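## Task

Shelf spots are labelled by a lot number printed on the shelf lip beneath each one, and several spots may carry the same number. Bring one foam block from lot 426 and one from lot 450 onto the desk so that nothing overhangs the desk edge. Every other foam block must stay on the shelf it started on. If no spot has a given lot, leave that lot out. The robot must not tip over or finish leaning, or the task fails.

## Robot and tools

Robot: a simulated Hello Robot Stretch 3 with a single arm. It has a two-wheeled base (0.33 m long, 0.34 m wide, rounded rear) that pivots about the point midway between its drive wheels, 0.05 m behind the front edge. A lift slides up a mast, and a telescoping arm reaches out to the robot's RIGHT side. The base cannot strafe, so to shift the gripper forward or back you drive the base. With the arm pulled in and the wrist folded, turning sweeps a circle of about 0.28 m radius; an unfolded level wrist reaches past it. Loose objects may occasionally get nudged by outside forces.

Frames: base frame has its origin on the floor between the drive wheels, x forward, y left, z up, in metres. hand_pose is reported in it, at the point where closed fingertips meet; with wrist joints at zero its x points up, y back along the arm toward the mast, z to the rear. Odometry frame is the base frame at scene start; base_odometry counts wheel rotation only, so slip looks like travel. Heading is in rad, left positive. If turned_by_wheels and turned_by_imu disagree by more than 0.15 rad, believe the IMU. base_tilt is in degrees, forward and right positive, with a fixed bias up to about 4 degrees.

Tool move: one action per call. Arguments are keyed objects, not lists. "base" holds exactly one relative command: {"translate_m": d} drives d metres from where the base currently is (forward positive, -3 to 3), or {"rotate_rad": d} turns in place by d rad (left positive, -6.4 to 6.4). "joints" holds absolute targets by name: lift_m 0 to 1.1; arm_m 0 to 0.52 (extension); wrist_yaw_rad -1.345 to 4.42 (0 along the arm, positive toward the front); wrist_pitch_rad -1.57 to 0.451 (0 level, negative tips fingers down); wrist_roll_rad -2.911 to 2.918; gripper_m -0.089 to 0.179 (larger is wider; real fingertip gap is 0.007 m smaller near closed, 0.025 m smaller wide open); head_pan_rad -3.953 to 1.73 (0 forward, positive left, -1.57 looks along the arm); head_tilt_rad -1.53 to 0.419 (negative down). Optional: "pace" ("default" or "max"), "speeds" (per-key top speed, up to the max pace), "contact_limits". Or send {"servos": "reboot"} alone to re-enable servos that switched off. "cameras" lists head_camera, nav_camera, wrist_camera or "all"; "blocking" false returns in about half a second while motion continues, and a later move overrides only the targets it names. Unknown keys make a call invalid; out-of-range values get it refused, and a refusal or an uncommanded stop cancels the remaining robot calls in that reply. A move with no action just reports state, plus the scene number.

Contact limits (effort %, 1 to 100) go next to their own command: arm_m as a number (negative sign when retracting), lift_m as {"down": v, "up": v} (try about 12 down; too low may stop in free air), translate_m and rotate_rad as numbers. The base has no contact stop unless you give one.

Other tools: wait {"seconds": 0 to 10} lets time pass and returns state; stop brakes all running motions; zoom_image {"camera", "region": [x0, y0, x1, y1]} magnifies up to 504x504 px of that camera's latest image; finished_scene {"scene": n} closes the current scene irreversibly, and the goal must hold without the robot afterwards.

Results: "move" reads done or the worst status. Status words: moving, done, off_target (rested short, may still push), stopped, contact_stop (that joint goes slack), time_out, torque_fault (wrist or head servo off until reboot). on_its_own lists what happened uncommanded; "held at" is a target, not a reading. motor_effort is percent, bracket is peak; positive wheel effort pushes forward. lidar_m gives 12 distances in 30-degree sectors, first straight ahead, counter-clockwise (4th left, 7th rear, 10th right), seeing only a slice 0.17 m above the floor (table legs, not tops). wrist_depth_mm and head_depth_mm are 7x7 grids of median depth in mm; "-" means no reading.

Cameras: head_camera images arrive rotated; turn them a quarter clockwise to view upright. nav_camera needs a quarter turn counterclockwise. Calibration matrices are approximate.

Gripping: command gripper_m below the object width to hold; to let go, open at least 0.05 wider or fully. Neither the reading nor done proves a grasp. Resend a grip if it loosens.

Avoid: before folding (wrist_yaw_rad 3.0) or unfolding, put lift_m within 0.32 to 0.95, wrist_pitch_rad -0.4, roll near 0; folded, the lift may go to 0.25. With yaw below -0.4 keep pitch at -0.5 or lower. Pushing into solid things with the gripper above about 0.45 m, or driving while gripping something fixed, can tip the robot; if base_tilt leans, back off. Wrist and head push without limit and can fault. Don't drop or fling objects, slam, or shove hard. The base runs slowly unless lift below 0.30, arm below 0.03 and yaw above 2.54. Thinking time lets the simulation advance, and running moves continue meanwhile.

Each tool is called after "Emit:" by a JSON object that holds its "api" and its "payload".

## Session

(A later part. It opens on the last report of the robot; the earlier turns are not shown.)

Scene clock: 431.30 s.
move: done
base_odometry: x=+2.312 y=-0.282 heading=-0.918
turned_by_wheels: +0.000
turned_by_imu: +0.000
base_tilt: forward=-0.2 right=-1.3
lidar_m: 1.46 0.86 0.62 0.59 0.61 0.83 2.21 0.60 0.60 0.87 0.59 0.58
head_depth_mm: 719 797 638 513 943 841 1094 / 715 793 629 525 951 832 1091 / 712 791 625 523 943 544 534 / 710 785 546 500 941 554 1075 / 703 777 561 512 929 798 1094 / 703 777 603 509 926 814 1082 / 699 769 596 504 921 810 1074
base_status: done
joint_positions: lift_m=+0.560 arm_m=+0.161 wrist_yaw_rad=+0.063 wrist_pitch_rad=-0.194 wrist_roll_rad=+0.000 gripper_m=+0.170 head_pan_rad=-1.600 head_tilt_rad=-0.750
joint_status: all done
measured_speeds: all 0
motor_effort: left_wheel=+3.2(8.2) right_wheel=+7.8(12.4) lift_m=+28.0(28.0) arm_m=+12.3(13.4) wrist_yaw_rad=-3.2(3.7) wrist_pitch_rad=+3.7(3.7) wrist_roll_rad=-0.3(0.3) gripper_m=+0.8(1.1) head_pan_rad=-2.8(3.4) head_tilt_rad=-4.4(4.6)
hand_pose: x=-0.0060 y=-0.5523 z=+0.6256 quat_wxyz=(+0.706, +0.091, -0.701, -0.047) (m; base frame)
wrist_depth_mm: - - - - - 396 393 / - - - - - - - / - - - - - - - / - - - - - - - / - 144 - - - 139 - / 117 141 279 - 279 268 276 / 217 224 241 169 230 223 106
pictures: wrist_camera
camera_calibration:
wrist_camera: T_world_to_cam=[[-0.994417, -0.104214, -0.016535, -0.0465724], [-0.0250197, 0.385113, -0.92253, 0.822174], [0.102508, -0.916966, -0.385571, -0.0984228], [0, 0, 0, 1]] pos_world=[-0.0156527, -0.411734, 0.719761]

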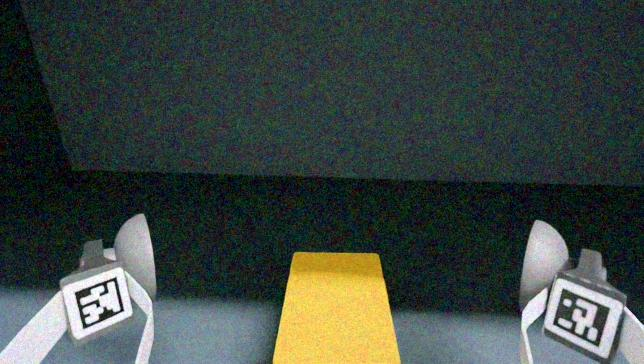

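Emit:
{"api": "move", "payload": {"joints": {"lift_m": 0.514}, "speeds": {"lift_m": 0.05}, "contact_limits": {"lift_m": {"down": 15}}}}

Emit:
{"api": "move", "payload": {"joints": {"gripper_m": 0.02}}}

Emit:
{"api": "move", "payload": {"joints": {"lift_m": 0.65}, "cameras": ["wrist_camera"]}}

Scene clock: 438.33 s.
move: done
base_odometry: x=+2.312 y=-0.282 heading=-0.918
turned_by_wheels: +0.000
turned_by_imu: +0.000
base_tilt: forward=-0.3 right=-1.2
lidar_m: 1.46 0.85 0.62 0.59 0.62 0.83 2.20 0.60 0.60 0.87 0.59 0.58
head_depth_mm: 719 793 636 514 945 839 1098 / 715 794 629 527 950 835 1113 / 713 785 624 524 944 792 524 / 710 784 546 500 942 639 1059 / 706 778 563 513 932 819 1098 / 705 777 604 509 928 814 1082 / 701 770 595 505 916 810 1072
base_status: not commanded
joint_positions: lift_m=+0.514 arm_m=+0.161 wrist_yaw_rad=+0.063 wrist_pitch_rad=-0.194 wrist_roll_rad=+0.000 gripper_m=+0.170 head_pan_rad=-1.600 head_tilt_rad=-0.750
joint_status: all done
measured_speeds: all 0
motor_effort: left_wheel=+3.2(3.6) right_wheel=+7.5(8.5) lift_m=+23.5(27.2) arm_m=+10.4(11.8) wrist_yaw_rad=-2.7(4.0) wrist_pitch_rad=+3.7(3.7) wrist_roll_rad=+0.0(0.3) gripper_m=+0.7(1.1) head_pan_rad=-3.1(3.3) head_tilt_rad=-3.5(4.7)
contact_limits: lift_m down 15 (down: maximum 72; up: maximum 65)
hand_pose: x=-0.0060 y=-0.5523 z=+0.5796 quat_wxyz=(+0.706, +0.091, -0.701, -0.047) (m; base frame)
wrist_depth_mm: - - - - - 397 390 / - - - - - - - / - - - - - - - / - - - - - - 311 / 268 253 267 170 264 264 262 / 123 141 210 149 194 201 208 / 117 169 174 156 162 167 106
camera_calibration:
head_camera: T_world_to_cam=[[-0.0275463, 0.642845, -0.765501, 1.01138], [0.996723, -0.0405973, -0.0699592, 0.0845644], [-0.0760502, -0.76492, -0.63962, 0.788434], [0, 0, 0, 1]] pos_world=[0.00353311, -0.0436405, 1.28443]
nav_camera: T_world_to_cam=[[-0.00228462, -0.662329, 0.749209, -0.931487], [-0.999928, 0.0103418, 0.00609336, 0.0483574], [-0.011784, -0.749141, -0.662305, 0.81516], [0, 0, 0, 1]] pos_world=[0.0558316, -0.00678085, 1.23747]
wrist_camera: T_world_to_cam=[[-0.994418, -0.104205, -0.0165317, -0.0473302], [-0.0250062, 0.384994, -0.92258, 0.779815], [0.102503, -0.917017, -0.385451, -0.116222], [0, 0, 0, 1]] pos_world=[-0.0156527, -0.411734, 0.673861]

Scene clock: 440.37 s.
move: done
base_odometry: x=+2.312 y=-0.282 heading=-0.918
turned_by_wheels: +0.000
turned_by_imu: +0.000
base_tilt: forward=-0.3 right=-1.2
lidar_m: 1.46 0.86 0.62 0.59 0.61 0.83 2.20 0.60 0.60 0.86 0.58 0.58
head_depth_mm: 718 796 638 514 941 838 1096 / 715 790 630 526 950 832 1115 / 713 788 623 524 948 792 523 / 707 785 547 501 938 640 1062 / 706 781 562 513 931 818 1096 / 704 775 603 508 929 812 1081 / 700 768 596 504 921 809 1065
base_status: not commanded
joint_positions: lift_m=+0.514 arm_m=+0.161 wrist_yaw_rad=+0.063 wrist_pitch_rad=-0.194 wrist_roll_rad=+0.000 gripper_m=+0.021 head_pan_rad=-1.600 head_tilt_rad=-0.750
joint_status: all done
measured_speeds: all 0
motor_effort: left_wheel=+3.2(3.7) right_wheel=+7.8(8.4) lift_m=+24.7(24.7) arm_m=+10.4(11.1) wrist_yaw_rad=-2.7(3.9) wrist_pitch_rad=+3.7(3.7) wrist_roll_rad=-0.2(0.3) gripper_m=-12.3(84.9) head_pan_rad=-2.8(3.4) head_tilt_rad=-3.5(4.4)
contact_limits: lift_m down 15 (down: maximum 72; up: maximum 65)
hand_pose: x=-0.0060 y=-0.5523 z=+0.5796 quat_wxyz=(+0.706, +0.091, -0.701, -0.047) (m; base frame)
wrist_depth_mm: - - - - - 395 388 / - - - - - - - / - - - - - - - / - - - - - - 311 / 267 266 253 170 161 264 262 / 212 220 128 147 126 209 209 / 175 163 168 156 162 172 173
camera_calibration:
head_camera: T_world_to_cam=[[-0.0275463, 0.642845, -0.765501, 1.01138], [0.996723, -0.0405973, -0.0699592, 0.0845644], [-0.0760502, -0.76492, -0.63962, 0.788434], [0, 0, 0, 1]] pos_world=[0.00353311, -0.0436405, 1.28443]
nav_camera: T_world_to_cam=[[-0.00228462, -0.662329, 0.749209, -0.931487], [-0.999928, 0.0103418, 0.00609336, 0.0483574], [-0.011784, -0.749141, -0.662305, 0.81516], [0, 0, 0, 1]] pos_world=[0.0558316, -0.00678085, 1.23747]
wrist_camera: T_world_to_cam=[[-0.994429, -0.104114, -0.0164942, -0.0473178], [-0.0250056, 0.384996, -0.922579, 0.779815], [0.102404, -0.917027, -0.385455, -0.116225], [0, 0, 0, 1]] pos_world=[-0.0156526, -0.411734, 0.673861]

Scene clock: 442.43 s.
move: done
base_odometry: x=+2.312 y=-0.282 heading=-0.918
turned_by_wheels: +0.000
turned_by_imu: +0.000
base_tilt: forward=-0.3 right=-1.3
lidar_m: 1.46 0.85 0.62 0.59 0.61 0.83 2.20 0.60 0.60 0.86 0.58 0.58
head_depth_mm: 717 795 638 513 943 837 1096 / 714 791 630 526 954 790 380 / 713 785 625 523 946 472 1092 / 709 782 546 501 739 483 1102 / 706 781 561 512 907 817 1099 / 704 778 604 509 923 815 1082 / 702 768 596 504 923 812 1067
base_status: not commanded
joint_positions: lift_m=+0.650 arm_m=+0.161 wrist_yaw_rad=+0.063 wrist_pitch_rad=-0.194 wrist_roll_rad=+0.000 gripper_m=+0.021 head_pan_rad=-1.600 head_tilt_rad=-0.750
joint_status: all done
measured_speeds: all 0
motor_effort: left_wheel=+3.3(3.8) right_wheel=+8.3(8.6) lift_m=+29.4(32.3) arm_m=+9.2(10.6) wrist_yaw_rad=-3.1(4.4) wrist_pitch_rad=+3.7(3.8) wrist_roll_rad=+0.2(0.3) gripper_m=-12.6(13.1) head_pan_rad=-2.8(3.3) head_tilt_rad=-3.8(4.3)
hand_pose: x=-0.0060 y=-0.5523 z=+0.7156 quat_wxyz=(+0.706, +0.091, -0.701, -0.047) (m; base frame)
wrist_depth_mm: - - - - - 399 392 / - - - - - - - / - - - - - - - / - - - - - - - / - - 153 170 148 - - / - - 128 148 127 - - / - 102 322 156 154 321 330
pictures: wrist_camera
camera_calibration:
wrist_camera: T_world_to_cam=[[-0.994429, -0.104114, -0.0164942, -0.0450746], [-0.0250056, 0.384996, -0.922579, 0.905286], [0.102404, -0.917027, -0.385455, -0.0638035], [0, 0, 0, 1]] pos_world=[-0.0156526, -0.411734, 0.809861]

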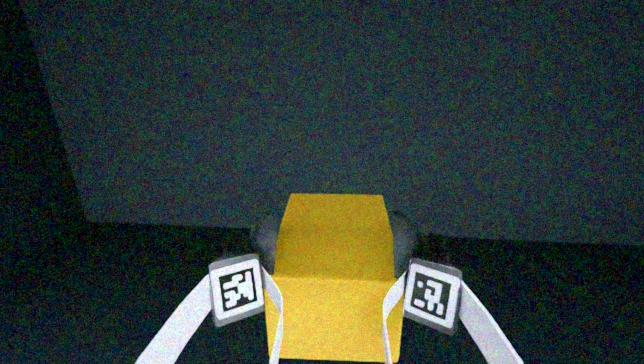

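Emit:
{"api": "move", "payload": {"joints": {"arm_m": 0.0}}}

Emit:
{"api": "move", "payload": {"joints": {"wrist_yaw_rad": 1.57}, "speeds": {"wrist_yaw_rad": 1.0}}}

Emit:
{"api": "move", "payload": {"base": {"translate_m": 0.9}, "joints": {"head_pan_rad": 0, "head_tilt_rad": -0.5}, "cameras": ["nav_camera"]}}

Emit:
{"api": "move", "payload": {"base": {"rotate_rad": 1.6}}}

Emit:
{"api": "move", "payload": {"base": {"translate_m": -0.9}}}

Emit:
{"api": "move", "payload": {"base": {"translate_m": -0.93}, "cameras": ["nav_camera"]}}

Scene clock: 458.03 s.
move: done
base_odometry: x=+2.312 y=-0.282 heading=-0.918
turned_by_wheels: +0.000
turned_by_imu: +0.000
base_tilt: forward=-0.4 right=-1.2
lidar_m: 1.46 0.85 0.62 0.59 0.61 0.83 2.20 0.60 0.60 0.86 0.58 0.58
head_depth_mm: 718 798 638 514 941 840 1098 / 715 790 631 527 949 833 1095 / 711 786 622 523 946 828 1086 / 710 783 547 500 940 642 442 / 704 782 561 513 931 783 1074 / 703 778 602 510 927 815 1082 / 699 767 595 505 921 809 1071
base_status: not commanded
joint_positions: lift_m=+0.650 arm_m=+0.001 wrist_yaw_rad=+0.063 wrist_pitch_rad=-0.194 wrist_roll_rad=+0.000 gripper_m=+0.021 head_pan_rad=-1.600 head_tilt_rad=-0.750
joint_status: all done
measured_speeds: all 0
motor_effort: left_wheel=+3.6(3.7) right_wheel=+8.0(8.6) lift_m=+24.6(29.8) arm_m=-12.2(13.5) wrist_yaw_rad=-2.6(4.1) wrist_pitch_rad=+3.7(3.8) wrist_roll_rad=+0.0(0.3) gripper_m=-12.5(13.1) head_pan_rad=-2.5(3.4) head_tilt_rad=-2.7(4.1)
hand_pose: x=-0.0060 y=-0.3918 z=+0.7156 quat_wxyz=(+0.706, +0.091, -0.701, -0.047) (m; base frame)
wrist_depth_mm: - - - - - - - / - - - - - - 547 / - - - - - - 584 / - - - - - - - / - - 153 170 148 - - / - - 127 148 127 - - / - 102 320 156 152 320 330
camera_calibration:
head_camera: T_world_to_cam=[[-0.0275463, 0.642845, -0.765501, 1.01138], [0.996723, -0.0405973, -0.0699592, 0.0845644], [-0.0760502, -0.76492, -0.63962, 0.788434], [0, 0, 0, 1]] pos_world=[0.00353311, -0.0436405, 1.28443]
nav_camera: T_world_to_cam=[[-0.00228462, -0.662329, 0.749209, -0.931487], [-0.999928, 0.0103418, 0.00609336, 0.0483574], [-0.011784, -0.749141, -0.662305, 0.81516], [0, 0, 0, 1]] pos_world=[0.0558316, -0.00678085, 1.23747]
wrist_camera: T_world_to_cam=[[-0.994429, -0.104114, -0.0164942, -0.0283748], [-0.0250056, 0.384996, -0.922579, 0.843532], [0.102404, -0.917027, -0.385455, 0.0832876], [0, 0, 0, 1]] pos_world=[-0.0156526, -0.251334, 0.809861]

Scene clock: 460.23 s.
move: done
base_odometry: x=+2.312 y=-0.282 heading=-0.918
turned_by_wheels: +0.000
turned_by_imu: +0.000
base_tilt: forward=-0.3 right=-1.3
lidar_m: 1.46 0.86 0.62 0.59 0.61 0.83 2.20 0.60 0.60 0.87 0.59 0.58
head_depth_mm: 720 797 637 513 940 843 1095 / 713 793 631 528 954 834 1094 / 712 790 624 524 943 830 440 / 711 781 547 500 938 825 421 / 707 780 560 513 932 818 1095 / 702 777 602 509 925 815 1079 / 699 768 596 504 919 812 1066
base_status: not commanded
joint_positions: lift_m=+0.650 arm_m=+0.001 wrist_yaw_rad=+1.567 wrist_pitch_rad=-0.194 wrist_roll_rad=+0.000 gripper_m=+0.021 head_pan_rad=-1.600 head_tilt_rad=-0.750
joint_status: all done
measured_speeds: all 0
motor_effort: left_wheel=+3.3(3.7) right_wheel=+7.8(8.4) lift_m=+23.9(25.0) arm_m=-11.7(13.1) wrist_yaw_rad=+1.4(5.8) wrist_pitch_rad=+3.7(3.8) wrist_roll_rad=+0.3(0.3) gripper_m=-12.8(13.0) head_pan_rad=-3.0(3.3) head_tilt_rad=-3.0(3.7)
hand_pose: x=+0.2254 y=-0.1466 z=+0.7156 quat_wxyz=(+0.547, +0.545, -0.450, +0.448) (m; base frame)
wrist_depth_mm: - - - - - - - / - - - - - - - / - - - - - - 349 / - - - - - - 351 / - - 161 170 170 - 367 / - - 127 147 127 - 389 / 901 959 948 156 159 - -
camera_calibration:
head_camera: T_world_to_cam=[[-0.0275463, 0.642845, -0.765501, 1.01138], [0.996723, -0.0405973, -0.0699592, 0.0845644], [-0.0760502, -0.76492, -0.63962, 0.788434], [0, 0, 0, 1]] pos_world=[0.00353311, -0.0436405, 1.28443]
nav_camera: T_world_to_cam=[[-0.00228462, -0.662329, 0.749209, -0.931487], [-0.999928, 0.0103418, 0.00609336, 0.0483574], [-0.011784, -0.749141, -0.662305, 0.81516], [0, 0, 0, 1]] pos_world=[0.0558316, -0.00678085, 1.23747]
wrist_camera: T_world_to_cam=[[0.0378665, -0.999146, -0.0165414, -0.136463], [-0.385814, 0.000651852, -0.922576, 0.779879], [0.921799, 0.0413167, -0.38546, 0.240286], [0, 0, 0, 1]] pos_world=[0.0845595, -0.146783, 0.809861]

Scene clock: 470.37 s.
move: done
base_odometry: x=+2.859 y=-0.996 heading=-0.918
turned_by_wheels: +0.000
turned_by_imu: +0.000
base_tilt: forward=-0.3 right=-1.2
lidar_m: 0.57 0.59 0.63 0.61 0.63 0.85 2.26 0.60 0.63 2.36 0.82 0.59
head_depth_mm: 448 485 529 582 647 728 830 / 446 483 527 581 644 721 826 / 446 482 525 578 641 723 820 / 444 482 524 577 640 718 817 / 444 479 523 574 635 715 816 / 443 478 521 573 635 715 810 / 442 477 521 572 634 709 805
base_status: done
joint_positions: lift_m=+0.650 arm_m=+0.001 wrist_yaw_rad=+1.567 wrist_pitch_rad=-0.194 wrist_roll_rad=+0.000 gripper_m=+0.021 head_pan_rad=+0.000 head_tilt_rad=-0.500
joint_status: all done
measured_speeds: all 0
motor_effort: left_wheel=+3.5(11.5) right_wheel=+6.0(11.8) lift_m=+29.2(30.2) arm_m=-10.9(12.6) wrist_yaw_rad=+1.7(3.8) wrist_pitch_rad=+3.7(3.8) wrist_roll_rad=+0.1(0.3) gripper_m=-12.0(13.2) head_pan_rad=-2.7(6.2) head_tilt_rad=-5.1(8.4)
hand_pose: x=+0.2254 y=-0.1466 z=+0.7156 quat_wxyz=(+0.547, +0.545, -0.450, +0.448) (m; base frame)
wrist_depth_mm: - - - - - - - / - - - - - - - / - - - - - - - / - - - - - - - / - - 153 169 149 - - / - - 127 148 127 - - / - 94 - 156 149 - -
pictures: nav_camera (sideways)
camera_calibration:
nav_camera: T_world_to_cam=[[0.456113, 0.0169877, 0.88976, -1.11758], [0.0167364, -0.999805, 0.0105093, 0.0363464], [0.889764, 0.010098, -0.456308, 0.541655], [0, 0, 0, 1]] pos_world=[0.0271878, 0.0498547, 1.24116]

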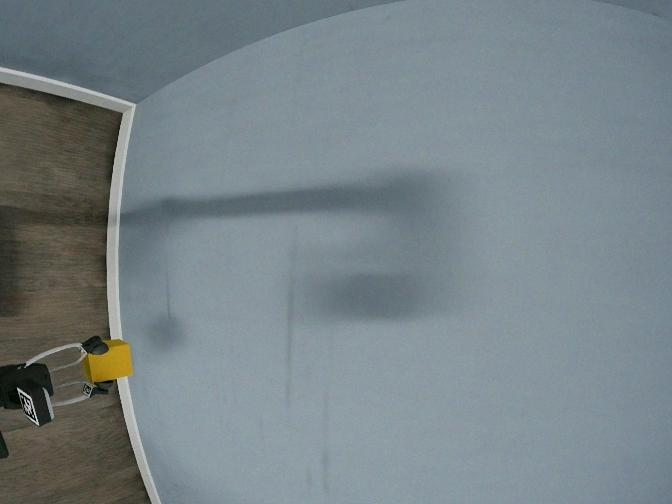

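Scene clock: 474.00 s.
move: done
base_odometry: x=+2.859 y=-0.996 heading=+0.682
turned_by_wheels: +1.600
turned_by_imu: +1.574
base_tilt: forward=-0.4 right=-1.3
lidar_m: 0.61 0.63 0.86 2.29 0.60 0.64 2.24 0.81 0.59 0.57 0.59 0.63
head_depth_mm: 477 516 562 618 684 772 880 / 477 515 562 619 686 771 878 / 476 515 562 618 683 767 873 / 475 514 561 615 684 769 873 / 474 513 559 616 681 766 870 / 475 513 560 616 683 766 871 / 474 513 559 614 680 763 868
base_status: done
joint_positions: lift_m=+0.650 arm_m=+0.001 wrist_yaw_rad=+1.567 wrist_pitch_rad=-0.194 wrist_roll_rad=+0.000 gripper_m=+0.021 head_pan_rad=+0.000 head_tilt_rad=-0.500
joint_status: not commanded
measured_speeds: all 0
motor_effort: left_wheel=-8.4(12.8) right_wheel=+9.8(12.9) lift_m=+28.7(29.6) arm_m=-12.4(13.0) wrist_yaw_rad=+1.5(3.2) wrist_pitch_rad=+3.7(3.8) wrist_roll_rad=+0.1(0.5) gripper_m=-12.5(13.1) head_pan_rad=-3.0(3.9) head_tilt_rad=-4.5(5.2)
hand_pose: x=+0.2254 y=-0.1465 z=+0.7156 quat_wxyz=(+0.547, +0.545, -0.450, +0.448) (m; base frame)
wrist_depth_mm: 490 484 481 480 471 469 463 / 518 507 513 497 493 489 485 / 537 540 536 534 523 521 514 / - - - - 546 542 539 / - - 153 170 148 - - / - - 127 147 127 - - / - 94 - 155 149 - -
camera_calibration:
head_camera: T_world_to_cam=[[-0.432465, -0.0462651, -0.900463, 1.18985], [0.0284793, 0.997483, -0.0649277, 0.0840081], [0.901201, -0.0537236, -0.430059, 0.509793], [0, 0, 0, 1]] pos_world=[0.0527525, -0.00136005, 1.29611]
nav_camera: T_world_to_cam=[[0.456113, 0.0169877, 0.88976, -1.11758], [0.0167364, -0.999805, 0.0105093, 0.0363464], [0.889764, 0.010098, -0.456308, 0.541655], [0, 0, 0, 1]] pos_world=[0.0271878, 0.0498547, 1.24116]
wrist_camera: T_world_to_cam=[[0.0380891, -0.999138, -0.0165244, -0.136495], [-0.38581, 0.000550348, -0.922578, 0.779865], [0.921792, 0.0415155, -0.385456, 0.240314], [0, 0, 0, 1]] pos_world=[0.0845594, -0.146783, 0.809861]

Scene clock: 484.13 s.
move: done
base_odometry: x=+2.160 y=-1.563 heading=+0.682
turned_by_wheels: +0.000
turned_by_imu: +0.000
base_tilt: forward=-0.3 right=-1.0
lidar_m: 1.50 0.63 0.46 0.45 2.69 1.97 2.24 0.81 0.59 0.57 0.59 0.81
head_depth_mm: 1238 1335 1437 1511 1484 1473 1299 / 1238 1330 1455 1598 1772 1617 1327 / 1233 1333 1454 1594 1752 1591 1312 / 1233 1337 1448 1602 1775 1604 1302 / 1238 1338 1445 1595 1777 1594 1293 / 1232 1333 1448 1593 1773 1591 1295 / 1227 1329 1445 1590 1761 1570 1275
base_status: done
joint_positions: lift_m=+0.650 arm_m=+0.001 wrist_yaw_rad=+1.567 wrist_pitch_rad=-0.194 wrist_roll_rad=+0.000 gripper_m=+0.021 head_pan_rad=+0.000 head_tilt_rad=-0.500
joint_status: not commanded
measured_speeds: all 0
motor_effort: left_wheel=-6.2(13.1) right_wheel=-4.6(11.5) lift_m=+27.3(29.2) arm_m=-9.3(12.6) wrist_yaw_rad=+2.9(4.0) wrist_pitch_rad=+3.7(3.8) wrist_roll_rad=-0.2(0.3) gripper_m=-12.5(13.2) head_pan_rad=-2.9(3.5) head_tilt_rad=-3.4(5.1)
hand_pose: x=+0.2254 y=-0.1465 z=+0.7156 quat_wxyz=(+0.547, +0.545, -0.450, +0.448) (m; base frame)
wrist_depth_mm: - - - - - - - / - - - - - - - / - - - - - - - / - - - - - - - / - - 161 170 170 - - / - - 127 147 127 - - / - 921 934 156 159 - -
camera_calibration:
head_camera: T_world_to_cam=[[-0.432465, -0.0462651, -0.900463, 1.18985], [0.0284793, 0.997483, -0.0649277, 0.0840081], [0.901201, -0.0537236, -0.430059, 0.509793], [0, 0, 0, 1]] pos_world=[0.0527525, -0.00136005, 1.29611]
nav_camera: T_world_to_cam=[[0.456113, 0.0169877, 0.88976, -1.11758], [0.0167364, -0.999805, 0.0105093, 0.0363464], [0.889764, 0.010098, -0.456308, 0.541655], [0, 0, 0, 1]] pos_world=[0.0271878, 0.0498547, 1.24116]
wrist_camera: T_world_to_cam=[[0.0380891, -0.999138, -0.0165244, -0.136495], [-0.38581, 0.000550348, -0.922578, 0.779865], [0.921792, 0.0415155, -0.385456, 0.240314], [0, 0, 0, 1]] pos_world=[0.0845594, -0.146783, 0.809861]

Scene clock: 494.57 s.
move: done
base_odometry: x=+1.438 y=-2.149 heading=+0.682
turned_by_wheels: +0.000
turned_by_imu: -0.001
base_tilt: forward=-0.3 right=-1.2
lidar_m: 2.21 1.06 1.36 3.68 1.82 1.19 1.33 0.81 0.59 0.57 0.59 0.81
head_depth_mm: 1617 1575 1560 1522 1495 1463 1306 / 1987 2136 2223 2179 1952 1619 1314 / 2019 2169 2389 2537 2093 1600 1310 / 1989 2171 2358 2561 2062 1596 1305 / 2014 2165 2364 2573 2044 1599 1299 / 2002 2177 2330 2543 2044 1575 1291 / 1978 2109 1377 1393 1417 1437 1289
base_status: done
joint_positions: lift_m=+0.650 arm_m=+0.001 wrist_yaw_rad=+1.567 wrist_pitch_rad=-0.194 wrist_roll_rad=+0.000 gripper_m=+0.021 head_pan_rad=+0.000 head_tilt_rad=-0.500
joint_status: not commanded
measured_speeds: all 0
motor_effort: left_wheel=-7.4(12.8) right_wheel=-3.1(12.6) lift_m=+26.7(28.2) arm_m=-6.1(10.2) wrist_yaw_rad=+2.1(3.7) wrist_pitch_rad=+3.6(3.8) wrist_roll_rad=+0.0(0.4) gripper_m=-12.3(13.2) head_pan_rad=-2.6(3.5) head_tilt_rad=-2.8(4.4)
hand_pose: x=+0.2254 y=-0.1465 z=+0.7156 quat_wxyz=(+0.547, +0.545, -0.450, +0.448) (m; base frame)
wrist_depth_mm: - - - - - - - / - - - - - - - / - - - - - - - / - - - - - - - / - - 160 170 169 - - / - - 127 147 127 - - / - 942 947 155 158 - -
pictures: nav_camera (sideways)
camera_calibration:
nav_camera: T_world_to_cam=[[0.456113, 0.0169877, 0.88976, -1.11758], [0.0167364, -0.999805, 0.0105093, 0.0363464], [0.889764, 0.010098, -0.456308, 0.541655], [0, 0, 0, 1]] pos_world=[0.0271878, 0.0498547, 1.24116]

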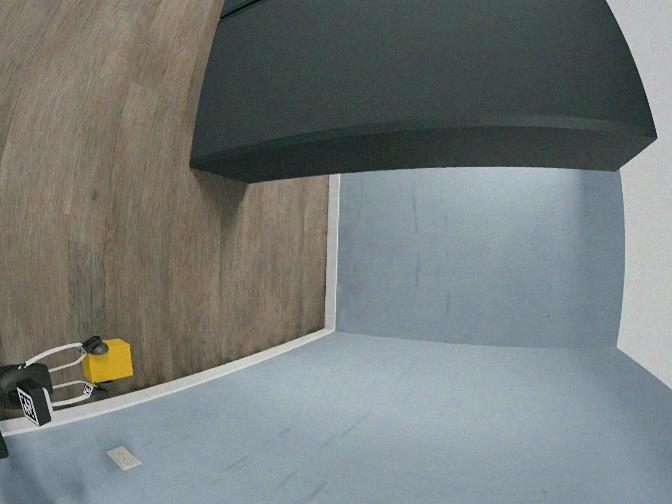

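Emit:
{"api": "move", "payload": {"base": {"rotate_rad": -1.596}, "joints": {"lift_m": 0.82}}}

Emit:
{"api": "move", "payload": {"base": {"translate_m": -1.34}, "joints": {"head_pan_rad": -1.57, "head_tilt_rad": -0.6}, "cameras": ["head_camera"]}}

Emit:
{"api": "move", "payload": {"joints": {"wrist_yaw_rad": 0.0}, "speeds": {"wrist_yaw_rad": 1.0}}}

Emit:
{"api": "move", "payload": {"joints": {"arm_m": 0.33}, "cameras": ["head_camera"]}}

Scene clock: 508.53 s.
move: done
base_odometry: x=+1.438 y=-2.149 heading=-0.914
turned_by_wheels: -1.596
turned_by_imu: -1.570
base_tilt: forward=-0.3 right=-1.2
lidar_m: 0.57 0.59 0.80 2.14 1.19 1.35 3.60 1.91 1.18 1.32 0.82 0.59
head_depth_mm: 449 486 529 582 646 729 815 / 448 484 529 580 645 726 824 / 447 483 527 580 642 724 825 / 446 482 526 578 640 720 822 / 445 482 524 577 639 720 819 / 444 480 524 574 637 717 814 / 444 480 523 574 638 713 811
base_status: done
joint_positions: lift_m=+0.820 arm_m=+0.001 wrist_yaw_rad=+1.567 wrist_pitch_rad=-0.194 wrist_roll_rad=+0.000 gripper_m=+0.021 head_pan_rad=+0.000 head_tilt_rad=-0.500
joint_status: all done
measured_speeds: all 0
motor_effort: left_wheel=+8.5(12.3) right_wheel=-10.6(13.4) lift_m=+23.8(32.4) arm_m=-12.5(12.9) wrist_yaw_rad=+1.6(3.5) wrist_pitch_rad=+3.6(3.8) wrist_roll_rad=-0.1(0.3) gripper_m=-12.3(12.9) head_pan_rad=-2.8(3.0) head_tilt_rad=-2.3(3.1)
hand_pose: x=+0.2254 y=-0.1465 z=+0.8856 quat_wxyz=(+0.547, +0.545, -0.450, +0.448) (m; base frame)
wrist_depth_mm: - - - - - - - / - - - - - - - / - - - - - - - / - - - - - - - / - - 153 170 149 - - / - - 127 148 127 - - / - 94 - 155 149 - -
camera_calibration:
head_camera: T_world_to_cam=[[-0.432465, -0.0462651, -0.900463, 1.18985], [0.0284793, 0.997483, -0.0649277, 0.0840081], [0.901201, -0.0537236, -0.430059, 0.509793], [0, 0, 0, 1]] pos_world=[0.0527525, -0.00136005, 1.29611]
nav_camera: T_world_to_cam=[[0.456113, 0.0169877, 0.88976, -1.11758], [0.0167364, -0.999805, 0.0105093, 0.0363464], [0.889764, 0.010098, -0.456308, 0.541655], [0, 0, 0, 1]] pos_world=[0.0271878, 0.0498547, 1.24116]
wrist_camera: T_world_to_cam=[[0.0383117, -0.999129, -0.0165074, -0.13372], [-0.385806, 0.000448848, -0.92258, 0.936689], [0.921784, 0.0417143, -0.385453, 0.305868], [0, 0, 0, 1]] pos_world=[0.0845593, -0.146783, 0.979861]

Scene clock: 523.07 s.
move: time_out
base_odometry: x=+0.620 y=-1.089 heading=-0.914
turned_by_wheels: +0.000
turned_by_imu: -0.001
base_tilt: forward=-0.3 right=-1.3
lidar_m: 1.90 1.95 0.98 0.94 0.97 1.32 2.37 1.90 0.71 0.71 1.01 1.88
head_depth_mm: 1110 1219 1346 1136 841 1416 1274 / 1109 1220 1353 1122 835 1380 1307 / 1104 1221 1350 1116 829 1396 311 / 1100 1217 1341 1102 820 1391 1171 / 1098 1208 1345 1089 818 1386 1221 / 1100 1213 1330 1074 814 1412 1219 / 1096 1205 1312 1068 806 1386 1211
base_status: translate_m time_out (by the wheels' count: -1.3397 of -1.3400)
joint_positions: lift_m=+0.820 arm_m=+0.001 wrist_yaw_rad=+1.567 wrist_pitch_rad=-0.194 wrist_roll_rad=+0.000 gripper_m=+0.021 head_pan_rad=-1.570 head_tilt_rad=-0.601
joint_status: all done
measured_speeds: all 0
motor_effort: left_wheel=-0.3(9.5) right_wheel=-1.2(16.1) lift_m=+27.9(30.1) arm_m=-5.4(12.8) wrist_yaw_rad=+1.5(3.7) wrist_pitch_rad=+3.7(3.8) wrist_roll_rad=+0.0(0.5) gripper_m=-12.4(13.2) head_pan_rad=+3.2(4.4) head_tilt_rad=+0.8(7.7)
hand_pose: x=+0.2254 y=-0.1465 z=+0.8856 quat_wxyz=(+0.547, +0.545, -0.450, +0.448) (m; base frame)
wrist_depth_mm: - - - - - - - / - - - - - - - / - - - - - - - / - - - - - - - / - - 161 170 170 - - / - - 127 147 127 - - / - - - 156 158 - -
pictures: head_camera (sideways)
camera_calibration:
head_camera: T_world_to_cam=[[-0.0467242, 0.520511, -0.852576, 1.12503], [0.9975, -0.0209873, -0.0674797, 0.0813465], [-0.0530172, -0.853597, -0.518229, 0.630316], [0, 0, 0, 1]] pos_world=[0.00484057, -0.0458463, 1.29131]

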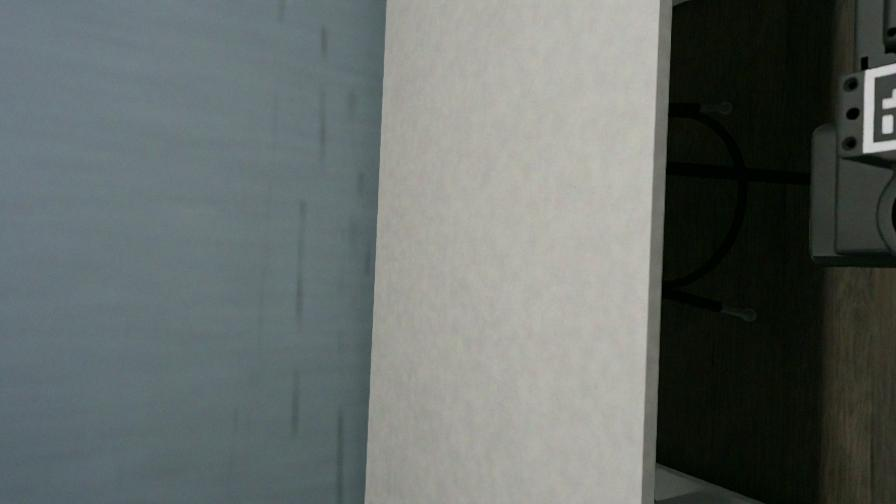

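not run: a stop that you did not command came earlier in this reply.

not run: a stop that you did not command came earlier in this reply.

Emit:
{"api": "move", "payload": {"joints": {"wrist_yaw_rad": 0.0}, "speeds": {"wrist_yaw_rad": 1.0}}}

Emit:
{"api": "move", "payload": {"joints": {"arm_m": 0.34}}}

Emit:
{"api": "move", "payload": {"joints": {"lift_m": 0.706}, "cameras": ["head_camera"]}}

Emit:
{"api": "move", "payload": {"joints": {"lift_m": 0.693}, "speeds": {"lift_m": 0.02}, "contact_limits": {"lift_m": {"down": 13}}}}

Scene clock: 532.60 s.
move: done
base_odometry: x=+0.620 y=-1.089 heading=-0.914
turned_by_wheels: +0.000
turned_by_imu: +0.000
base_tilt: forward=-0.3 right=-1.4
lidar_m: 1.90 1.96 0.98 0.94 0.97 1.32 2.37 1.90 0.71 0.71 1.01 1.88
head_depth_mm: 1111 1218 1362 1136 842 1411 1277 / 1114 1212 1355 1124 834 1381 1298 / 1106 1215 1346 1109 830 726 347 / 1107 1216 1351 1108 822 492 313 / 1104 1209 1343 1091 818 1384 1226 / 1099 1208 1329 1078 809 1418 1215 / 1101 1208 1320 1070 806 1378 1212
base_status: not commanded
joint_positions: lift_m=+0.820 arm_m=+0.001 wrist_yaw_rad=+0.003 wrist_pitch_rad=-0.194 wrist_roll_rad=+0.000 gripper_m=+0.021 head_pan_rad=-1.570 head_tilt_rad=-0.601
joint_status: all done
measured_speeds: all 0
motor_effort: left_wheel=-0.2(0.7) right_wheel=-1.4(1.7) lift_m=+27.4(28.6) arm_m=-2.3(3.9) wrist_yaw_rad=-4.1(6.1) wrist_pitch_rad=+3.6(3.8) wrist_roll_rad=+0.0(0.3) gripper_m=-12.5(12.9) head_pan_rad=+3.1(3.9) head_tilt_rad=+3.2(3.7)
hand_pose: x=-0.0207 y=-0.3923 z=+0.8856 quat_wxyz=(+0.704, +0.070, -0.703, -0.068) (m; base frame)
wrist_depth_mm: - - - - - - - / - - - - - - - / - - - - - - - / - - - - - - - / - - 153 170 148 - - / - - 127 148 127 - - / - 102 - 155 152 - -
camera_calibration:
head_camera: T_world_to_cam=[[-0.0467242, 0.520511, -0.852576, 1.12503], [0.9975, -0.0209873, -0.0674797, 0.0813465], [-0.0530172, -0.853597, -0.518229, 0.630316], [0, 0, 0, 1]] pos_world=[0.00484057, -0.0458463, 1.29131]
nav_camera: T_world_to_cam=[[0.0175162, -0.543068, 0.839506, -1.0494], [-0.999788, -0.0185783, 0.00884232, 0.0448132], [0.0107946, -0.839483, -0.543279, 0.660189], [0, 0, 0, 1]] pos_world=[0.0560587, -0.014848, 1.23925]
wrist_camera: T_world_to_cam=[[-0.998865, -0.0446806, -0.0165188, -0.0170138], [-0.00200041, 0.385806, -0.922578, 1.00097], [0.0475944, -0.921497, -0.385457, 0.147025], [0, 0, 0, 1]] pos_world=[-0.0219897, -0.251457, 0.979861]

Scene clock: 536.30 s.
move: done
base_odometry: x=+0.620 y=-1.089 heading=-0.914
turned_by_wheels: +0.000
turned_by_imu: +0.000
base_tilt: forward=-0.2 right=-1.3
lidar_m: 1.90 1.96 0.98 0.94 0.97 1.32 2.37 1.91 0.71 0.71 1.01 1.88
head_depth_mm: 1113 1216 1361 1138 842 307 - / 1107 1216 1352 1075 390 357 1209 / 1105 1218 1342 507 748 1398 1209 / 1102 1210 1342 600 746 1391 1230 / 1100 1210 1341 1090 818 1393 1226 / 1104 1203 1342 1083 811 1418 1212 / 1099 1202 1316 1061 805 1378 1213
base_status: not commanded
joint_positions: lift_m=+0.820 arm_m=+0.340 wrist_yaw_rad=+0.003 wrist_pitch_rad=-0.194 wrist_roll_rad=+0.000 gripper_m=+0.021 head_pan_rad=-1.570 head_tilt_rad=-0.600
joint_status: all done
measured_speeds: all 0
motor_effort: left_wheel=-0.3(0.9) right_wheel=-0.8(1.7) lift_m=+27.5(28.1) arm_m=+12.1(14.4) wrist_yaw_rad=-3.5(4.2) wrist_pitch_rad=+3.6(3.8) wrist_roll_rad=+0.0(0.5) gripper_m=-12.6(13.0) head_pan_rad=+3.0(4.1) head_tilt_rad=+3.3(4.5)
hand_pose: x=-0.0208 y=-0.7317 z=+0.8856 quat_wxyz=(+0.704, +0.070, -0.703, -0.068) (m; base frame)
wrist_depth_mm: - - - - - - - / - - - - - - - / - - - - - - - / - - - - - - - / - - 154 170 149 - - / - - 127 148 127 - - / - 94 - 156 149 - -
camera_calibration:
head_camera: T_world_to_cam=[[-0.0467466, 0.52004, -0.852862, 1.12538], [0.997499, -0.0210082, -0.0674844, 0.0813516], [-0.0530117, -0.853884, -0.517757, 0.629692], [0, 0, 0, 1]] pos_world=[0.00484051, -0.0458486, 1.29131]
nav_camera: T_world_to_cam=[[0.0175178, -0.542579, 0.839822, -1.04979], [-0.999788, -0.018574, 0.00885454, 0.044798], [0.0107945, -0.8398, -0.542789, 0.659577], [0, 0, 0, 1]] pos_world=[0.0560587, -0.0148501, 1.23925]
wrist_camera: T_world_to_cam=[[-0.99887, -0.0445505, -0.0165736, -0.0320479], [-0.00189983, 0.385811, -0.922576, 1.13191], [0.0474955, -0.921502, -0.385459, -0.165735], [0, 0, 0, 1]] pos_world=[-0.0219896, -0.590857, 0.979861]

Scene clock: 538.17 s.
move: done
base_odometry: x=+0.620 y=-1.089 heading=-0.914
turned_by_wheels: +0.000
turned_by_imu: +0.000
base_tilt: forward=-0.4 right=-1.2
lidar_m: 1.90 1.96 0.98 0.94 0.97 1.32 2.37 1.90 0.71 0.71 1.01 1.88
head_depth_mm: 1109 1216 1357 1135 843 1418 1242 / 1105 1221 1355 1125 833 431 365 / 1103 1209 1359 1111 563 1116 1207 / 1104 1213 1349 1100 590 1389 1220 / 1104 1212 1339 1090 817 1392 1225 / 1099 1210 1331 1079 811 1415 1215 / 1099 1202 1317 1065 807 1375 1216
base_status: not commanded
joint_positions: lift_m=+0.706 arm_m=+0.340 wrist_yaw_rad=+0.003 wrist_pitch_rad=-0.194 wrist_roll_rad=+0.000 gripper_m=+0.021 head_pan_rad=-1.570 head_tilt_rad=-0.600
joint_status: all done
measured_speeds: all 0
motor_effort: left_wheel=-0.6(0.7) right_wheel=-0.9(1.6) lift_m=+24.3(26.4) arm_m=+10.3(12.5) wrist_yaw_rad=-3.0(4.2) wrist_pitch_rad=+3.7(3.7) wrist_roll_rad=+0.1(0.3) gripper_m=-12.2(12.9) head_pan_rad=+3.2(3.8) head_tilt_rad=+4.0(4.2)
hand_pose: x=-0.0208 y=-0.7317 z=+0.7716 quat_wxyz=(+0.704, +0.070, -0.703, -0.068) (m; base frame)
wrist_depth_mm: - - - - - - - / - - - - - - - / - - - - - - - / - - - - - - - / - - 153 170 149 - - / - - 128 148 126 - - / - 95 - 155 149 - -
pictures: head_camera (sideways)
camera_calibration:
head_camera: T_world_to_cam=[[-0.0467466, 0.52004, -0.852862, 1.12538], [0.997499, -0.0210082, -0.0674844, 0.0813516], [-0.0530117, -0.853884, -0.517757, 0.629692], [0, 0, 0, 1]] pos_world=[0.00484051, -0.0458486, 1.29131]

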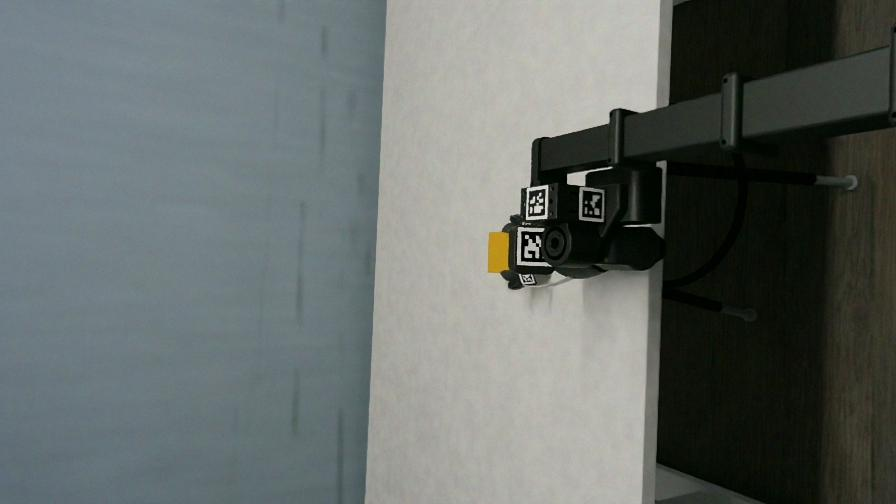

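Scene clock: 539.20 s.
move: done
base_odometry: x=+0.620 y=-1.089 heading=-0.914
turned_by_wheels: +0.000
turned_by_imu: +0.000
base_tilt: forward=-0.3 right=-1.2
lidar_m: 1.90 1.96 0.98 0.94 0.97 1.32 2.38 1.91 0.71 0.71 1.01 1.88
head_depth_mm: 1107 1227 1357 1135 840 1417 1246 / 1106 1215 1344 1130 834 458 378 / 1107 1211 1354 1112 573 1095 1204 / 1112 1210 1343 1108 597 1358 1228 / 1108 1208 1342 1092 817 1377 1222 / 1100 1214 1346 1082 814 1419 1217 / 1095 1216 1325 1070 808 1376 1207
base_status: not commanded
joint_positions: lift_m=+0.693 arm_m=+0.340 wrist_yaw_rad=+0.003 wrist_pitch_rad=-0.170 wrist_roll_rad=+0.000 gripper_m=+0.021 head_pan_rad=-1.570 head_tilt_rad=-0.600
joint_status: all done
measured_speeds: all 0
motor_effort: left_wheel=-0.1(1.0) right_wheel=-0.4(1.4) lift_m=+21.6(26.8) arm_m=+8.2(9.8) wrist_yaw_rad=-2.4(4.2) wrist_pitch_rad=-0.6(3.7) wrist_roll_rad=+0.0(0.3) gripper_m=-12.7(13.0) head_pan_rad=+3.2(3.7) head_tilt_rad=+3.3(4.2)
contact_limits: lift_m down 13 (down: maximum 72; up: maximum 65)
hand_pose: x=-0.0208 y=-0.7334 z=+0.7645 quat_wxyz=(+0.705, +0.061, -0.704, -0.060) (m; base frame)
wrist_depth_mm: - - - - - - - / - - - - - - - / - - - - - - - / - - - - - - - / - - 153 168 148 - - / - - 127 145 126 - - / - 94 - 154 148 - -
camera_calibration:
head_camera: T_world_to_cam=[[-0.0467466, 0.52004, -0.852862, 1.12538], [0.997499, -0.0210082, -0.0674844, 0.0813516], [-0.0530117, -0.853884, -0.517757, 0.629692], [0, 0, 0, 1]] pos_world=[0.00484051, -0.0458486, 1.29131]
nav_camera: T_world_to_cam=[[0.0175178, -0.542579, 0.839822, -1.04979], [-0.999788, -0.018574, 0.00885454, 0.044798], [0.0107945, -0.8398, -0.542789, 0.659577], [0, 0, 0, 1]] pos_world=[0.0560587, -0.0148501, 1.23925]
wrist_camera: T_world_to_cam=[[-0.998884, -0.0446189, -0.0154932, -0.0350528], [-0.00180136, 0.363771, -0.931487, 1.01144], [0.0471979, -0.930419, -0.363445, -0.23735], [0, 0, 0, 1]] pos_world=[-0.0219893, -0.590332, 0.855336]

Pressed ~7 mm; raise until nearly neutral, then release.

Emit:
{"api": "move", "payload": {"joints": {"lift_m": 0.701}, "speeds": {"lift_m": 0.02}}}

Emit:
{"api": "move", "payload": {"joints": {"gripper_m": 0.17}}}

Emit:
{"api": "move", "payload": {"joints": {"lift_m": 0.82}}}

Emit:
{"api": "move", "payload": {"joints": {"arm_m": 0.0, "head_pan_rad": -1.9}, "cameras": ["head_camera","nav_camera"]}}

Scene clock: 545.73 s.
move: done
base_odometry: x=+0.620 y=-1.089 heading=-0.914
turned_by_wheels: +0.000
turned_by_imu: +0.000
base_tilt: forward=-0.4 right=-1.1
lidar_m: 1.90 1.97 0.98 0.94 0.97 1.32 2.38 1.91 0.71 0.71 1.02 1.88
head_depth_mm: 1112 1223 1355 1138 841 1420 1248 / 1105 1218 1352 1122 838 449 370 / 1104 1213 1359 1113 568 1114 1206 / 1102 1213 1353 1104 590 1388 1222 / 1103 1212 1345 1094 817 1382 1226 / 1097 1207 1337 1077 809 1418 1213 / 1107 1208 1310 1069 807 1386 1212
base_status: not commanded
joint_positions: lift_m=+0.701 arm_m=+0.340 wrist_yaw_rad=+0.003 wrist_pitch_rad=-0.187 wrist_roll_rad=+0.000 gripper_m=+0.021 head_pan_rad=-1.570 head_tilt_rad=-0.600
joint_status: all done
measured_speeds: all 0
motor_effort: left_wheel=-0.3(0.8) right_wheel=-1.3(1.5) lift_m=+27.5(30.6) arm_m=+2.8(4.1) wrist_yaw_rad=-2.8(3.9) wrist_pitch_rad=+2.4(2.4) wrist_roll_rad=-0.1(0.3) gripper_m=-12.4(13.0) head_pan_rad=+3.7(3.8) head_tilt_rad=+3.4(4.6)
hand_pose: x=-0.0209 y=-0.7322 z=+0.7683 quat_wxyz=(+0.704, +0.067, -0.704, -0.066) (m; base frame)
wrist_depth_mm: - - - - - - - / - - - - - - - / - - - - - - - / - - - - - - - / - - 154 170 148 - - / - - 127 148 127 - - / - 94 - 156 149 - -
camera_calibration:
head_camera: T_world_to_cam=[[-0.0467466, 0.52004, -0.852862, 1.12538], [0.997499, -0.0210082, -0.0674844, 0.0813516], [-0.0530117, -0.853884, -0.517757, 0.629692], [0, 0, 0, 1]] pos_world=[0.00484051, -0.0458486, 1.29131]
nav_camera: T_world_to_cam=[[0.0175178, -0.542579, 0.839822, -1.04979], [-0.999788, -0.018574, 0.00885454, 0.044798], [0.0107945, -0.8398, -0.542789, 0.659577], [0, 0, 0, 1]] pos_world=[0.0560587, -0.0148501, 1.23925]
wrist_camera: T_world_to_cam=[[-0.998884, -0.044349, -0.0162529, -0.0341611], [-0.00179777, 0.379547, -0.925171, 1.02126], [0.0471991, -0.924109, -0.379203, -0.218176], [0, 0, 0, 1]] pos_world=[-0.0219893, -0.59075, 0.861554]

Scene clock: 547.77 s.
move: done
base_odometry: x=+0.620 y=-1.089 heading=-0.914
turned_by_wheels: +0.000
turned_by_imu: +0.000
base_tilt: forward=-0.3 right=-1.2
lidar_m: 1.90 1.97 0.98 0.94 0.97 1.32 2.37 1.91 0.71 0.71 1.01 1.88
head_depth_mm: 1110 1215 1355 1132 843 1417 1249 / 1109 1211 1346 1124 837 450 370 / 1105 1213 1346 1116 567 1117 1205 / 1105 1214 1346 1094 591 1395 1229 / 1102 1211 1342 1084 819 1385 1219 / 1096 1205 1332 1081 811 1409 1219 / 1100 1214 1314 1069 803 1370 1207
base_status: not commanded
joint_positions: lift_m=+0.701 arm_m=+0.340 wrist_yaw_rad=+0.003 wrist_pitch_rad=-0.187 wrist_roll_rad=+0.000 gripper_m=+0.170 head_pan_rad=-1.570 head_tilt_rad=-0.600
joint_status: all done
measured_speeds: all 0
motor_effort: left_wheel=-0.7(0.8) right_wheel=-1.2(1.8) lift_m=+23.8(27.0) arm_m=+0.0(2.7) wrist_yaw_rad=-2.9(4.0) wrist_pitch_rad=+2.5(2.5) wrist_roll_rad=+0.0(0.3) gripper_m=+0.5(83.2) head_pan_rad=+3.0(3.8) head_tilt_rad=+3.9(4.1)
hand_pose: x=-0.0209 y=-0.7322 z=+0.7683 quat_wxyz=(+0.704, +0.067, -0.704, -0.066) (m; base frame)
wrist_depth_mm: - - - - - - - / - - - - - - - / - - - - - - - / - - - - - - - / - 144 - - - - - / - 124 - 148 147 - - / - - - 155 153 - 106
camera_calibration:
head_camera: T_world_to_cam=[[-0.0467466, 0.52004, -0.852862, 1.12538], [0.997499, -0.0210082, -0.0674844, 0.0813516], [-0.0530117, -0.853884, -0.517757, 0.629692], [0, 0, 0, 1]] pos_world=[0.00484051, -0.0458486, 1.29131]
nav_camera: T_world_to_cam=[[0.0175178, -0.542579, 0.839822, -1.04979], [-0.999788, -0.018574, 0.00885454, 0.044798], [0.0107945, -0.8398, -0.542789, 0.659577], [0, 0, 0, 1]] pos_world=[0.0560587, -0.0148501, 1.23925]
wrist_camera: T_world_to_cam=[[-0.998884, -0.0443475, -0.0162523, -0.0341608], [-0.00180218, 0.379632, -0.925136, 1.02128], [0.0471973, -0.924074, -0.379289, -0.218081], [0, 0, 0, 1]] pos_world=[-0.0219893, -0.59075, 0.861554]

Scene clock: 549.67 s.
move: done
base_odometry: x=+0.620 y=-1.089 heading=-0.914
turned_by_wheels: +0.000
turned_by_imu: +0.000
base_tilt: forward=-0.3 right=-1.2
lidar_m: 1.90 1.97 0.98 0.94 0.98 1.32 2.37 1.91 0.71 0.71 1.01 1.88
head_depth_mm: 1109 1231 1355 1139 841 307 - / 1106 1223 1346 1079 390 357 1208 / 1105 1216 1354 508 748 1412 1208 / 1104 1214 1353 598 742 1388 1225 / 1097 1211 1349 1088 819 1390 1224 / 1098 1214 1329 1081 813 1419 1214 / 1099 1205 1319 1067 804 1375 1210
base_status: not commanded
joint_positions: lift_m=+0.820 arm_m=+0.340 wrist_yaw_rad=+0.003 wrist_pitch_rad=-0.187 wrist_roll_rad=+0.000 gripper_m=+0.170 head_pan_rad=-1.570 head_tilt_rad=-0.600
joint_status: all done
measured_speeds: all 0
motor_effort: left_wheel=-0.7(0.8) right_wheel=-0.8(1.6) lift_m=+27.5(31.7) arm_m=-2.8(3.1) wrist_yaw_rad=-3.1(4.2) wrist_pitch_rad=+2.4(2.5) wrist_roll_rad=+0.1(0.3) gripper_m=+0.9(1.2) head_pan_rad=+3.3(3.9) head_tilt_rad=+2.7(4.3)
hand_pose: x=-0.0209 y=-0.7322 z=+0.8873 quat_wxyz=(+0.704, +0.067, -0.704, -0.066) (m; base frame)
wrist_depth_mm: - - - - - - - / - - - - - - - / - - - - - - - / - - - - - - - / - 143 - - - - - / - 124 - - - - - / - - - - - - 106
camera_calibration:
head_camera: T_world_to_cam=[[-0.0467466, 0.52004, -0.852862, 1.12538], [0.997499, -0.0210082, -0.0674844, 0.0813516], [-0.0530117, -0.853884, -0.517757, 0.629692], [0, 0, 0, 1]] pos_world=[0.00484051, -0.0458486, 1.29131]
nav_camera: T_world_to_cam=[[0.0175178, -0.542579, 0.839822, -1.04979], [-0.999788, -0.018574, 0.00885454, 0.044798], [0.0107945, -0.8398, -0.542789, 0.659577], [0, 0, 0, 1]] pos_world=[0.0560587, -0.0148501, 1.23925]
wrist_camera: T_world_to_cam=[[-0.998884, -0.0443475, -0.0162523, -0.0322267], [-0.00180218, 0.379632, -0.925136, 1.13137], [0.0471973, -0.924074, -0.379289, -0.172946], [0, 0, 0, 1]] pos_world=[-0.0219893, -0.59075, 0.980554]

Scene clock: 553.37 s.
move: done
base_odometry: x=+0.620 y=-1.089 heading=-0.914
turned_by_wheels: +0.000
turned_by_imu: +0.000
base_tilt: forward=-0.3 right=-1.3
lidar_m: 1.90 1.96 0.98 0.94 0.97 1.32 2.37 1.91 0.71 0.71 1.01 1.88
head_depth_mm: 1314 1467 1665 1134 948 1497 1273 / 1265 1401 1531 1123 903 1457 - / 1222 1352 1478 1115 861 1488 - / 1180 1294 1421 1098 821 1419 1324 / 1136 1254 1365 1092 819 1119 334 / 1095 1206 1324 1082 810 711 306 / 1065 1159 1277 1072 803 1226 1159
base_status: not commanded
joint_positions: lift_m=+0.820 arm_m=+0.001 wrist_yaw_rad=+0.003 wrist_pitch_rad=-0.187 wrist_roll_rad=+0.000 gripper_m=+0.170 head_pan_rad=-1.903 head_tilt_rad=-0.600
joint_status: all done
measured_speeds: all 0
motor_effort: left_wheel=-0.2(0.9) right_wheel=-1.1(1.7) lift_m=+26.5(27.0) arm_m=-11.6(14.1) wrist_yaw_rad=-1.9(4.0) wrist_pitch_rad=+2.4(2.5) wrist_roll_rad=+0.0(0.3) gripper_m=+0.5(1.1) head_pan_rad=+2.9(5.4) head_tilt_rad=+3.6(4.3)
hand_pose: x=-0.0209 y=-0.3928 z=+0.8873 quat_wxyz=(+0.704, +0.067, -0.704, -0.066) (m; base frame)
wrist_depth_mm: - - - - - - - / - - - - - - - / - - - - - - - / - - - - - - - / - 143 - - - - - / - 124 - - - - - / 116 - - - - - 106
pictures: head_camera (sideways), nav_camera (sideways)
camera_calibration:
head_camera: T_world_to_cam=[[0.125864, 0.506683, -0.852896, 1.12433], [0.935809, -0.345996, -0.0674468, 0.0816853], [-0.329273, -0.789658, -0.517707, 0.631373], [0, 0, 0, 1]] pos_world=[-0.0100611, -0.0428463, 1.29131]
nav_camera: T_world_to_cam=[[-0.160866, -0.518445, 0.839843, -1.04873], [-0.950904, 0.309359, 0.00883158, 0.0444648], [-0.264392, -0.79719, -0.542757, 0.661214], [0, 0, 0, 1]] pos_world=[0.0483961, -0.0303508, 1.23925]

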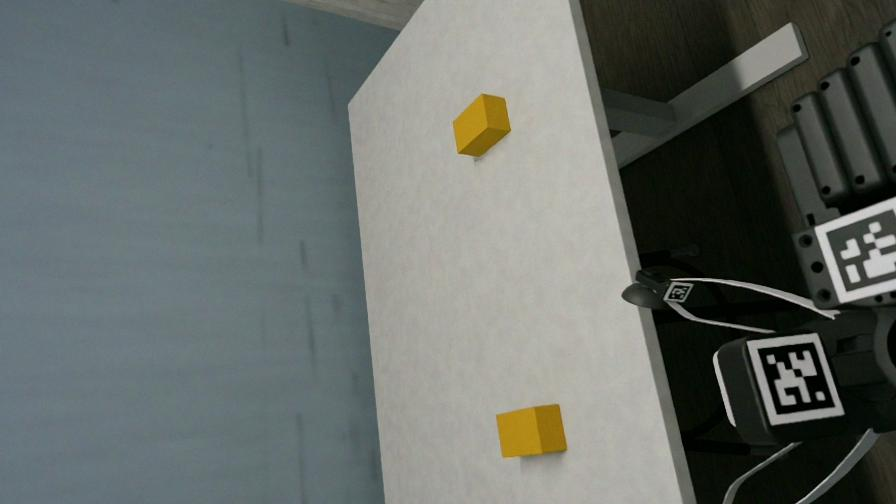

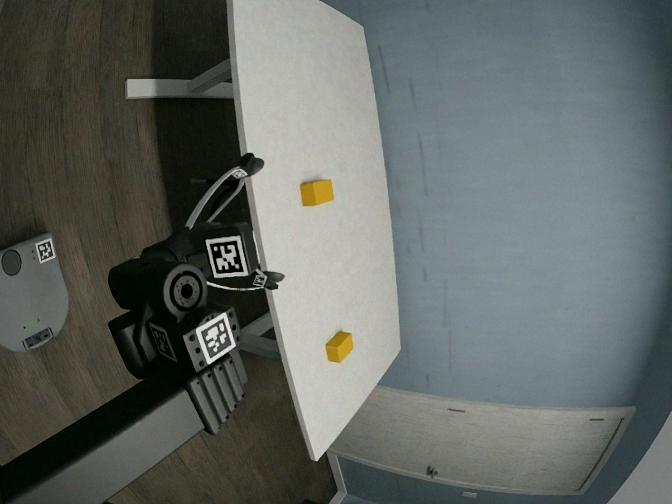

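Both are on the desk.

Emit:
{"api": "finished_scene", "payload": {"scene": 3}}

The scene is finished: the task was done.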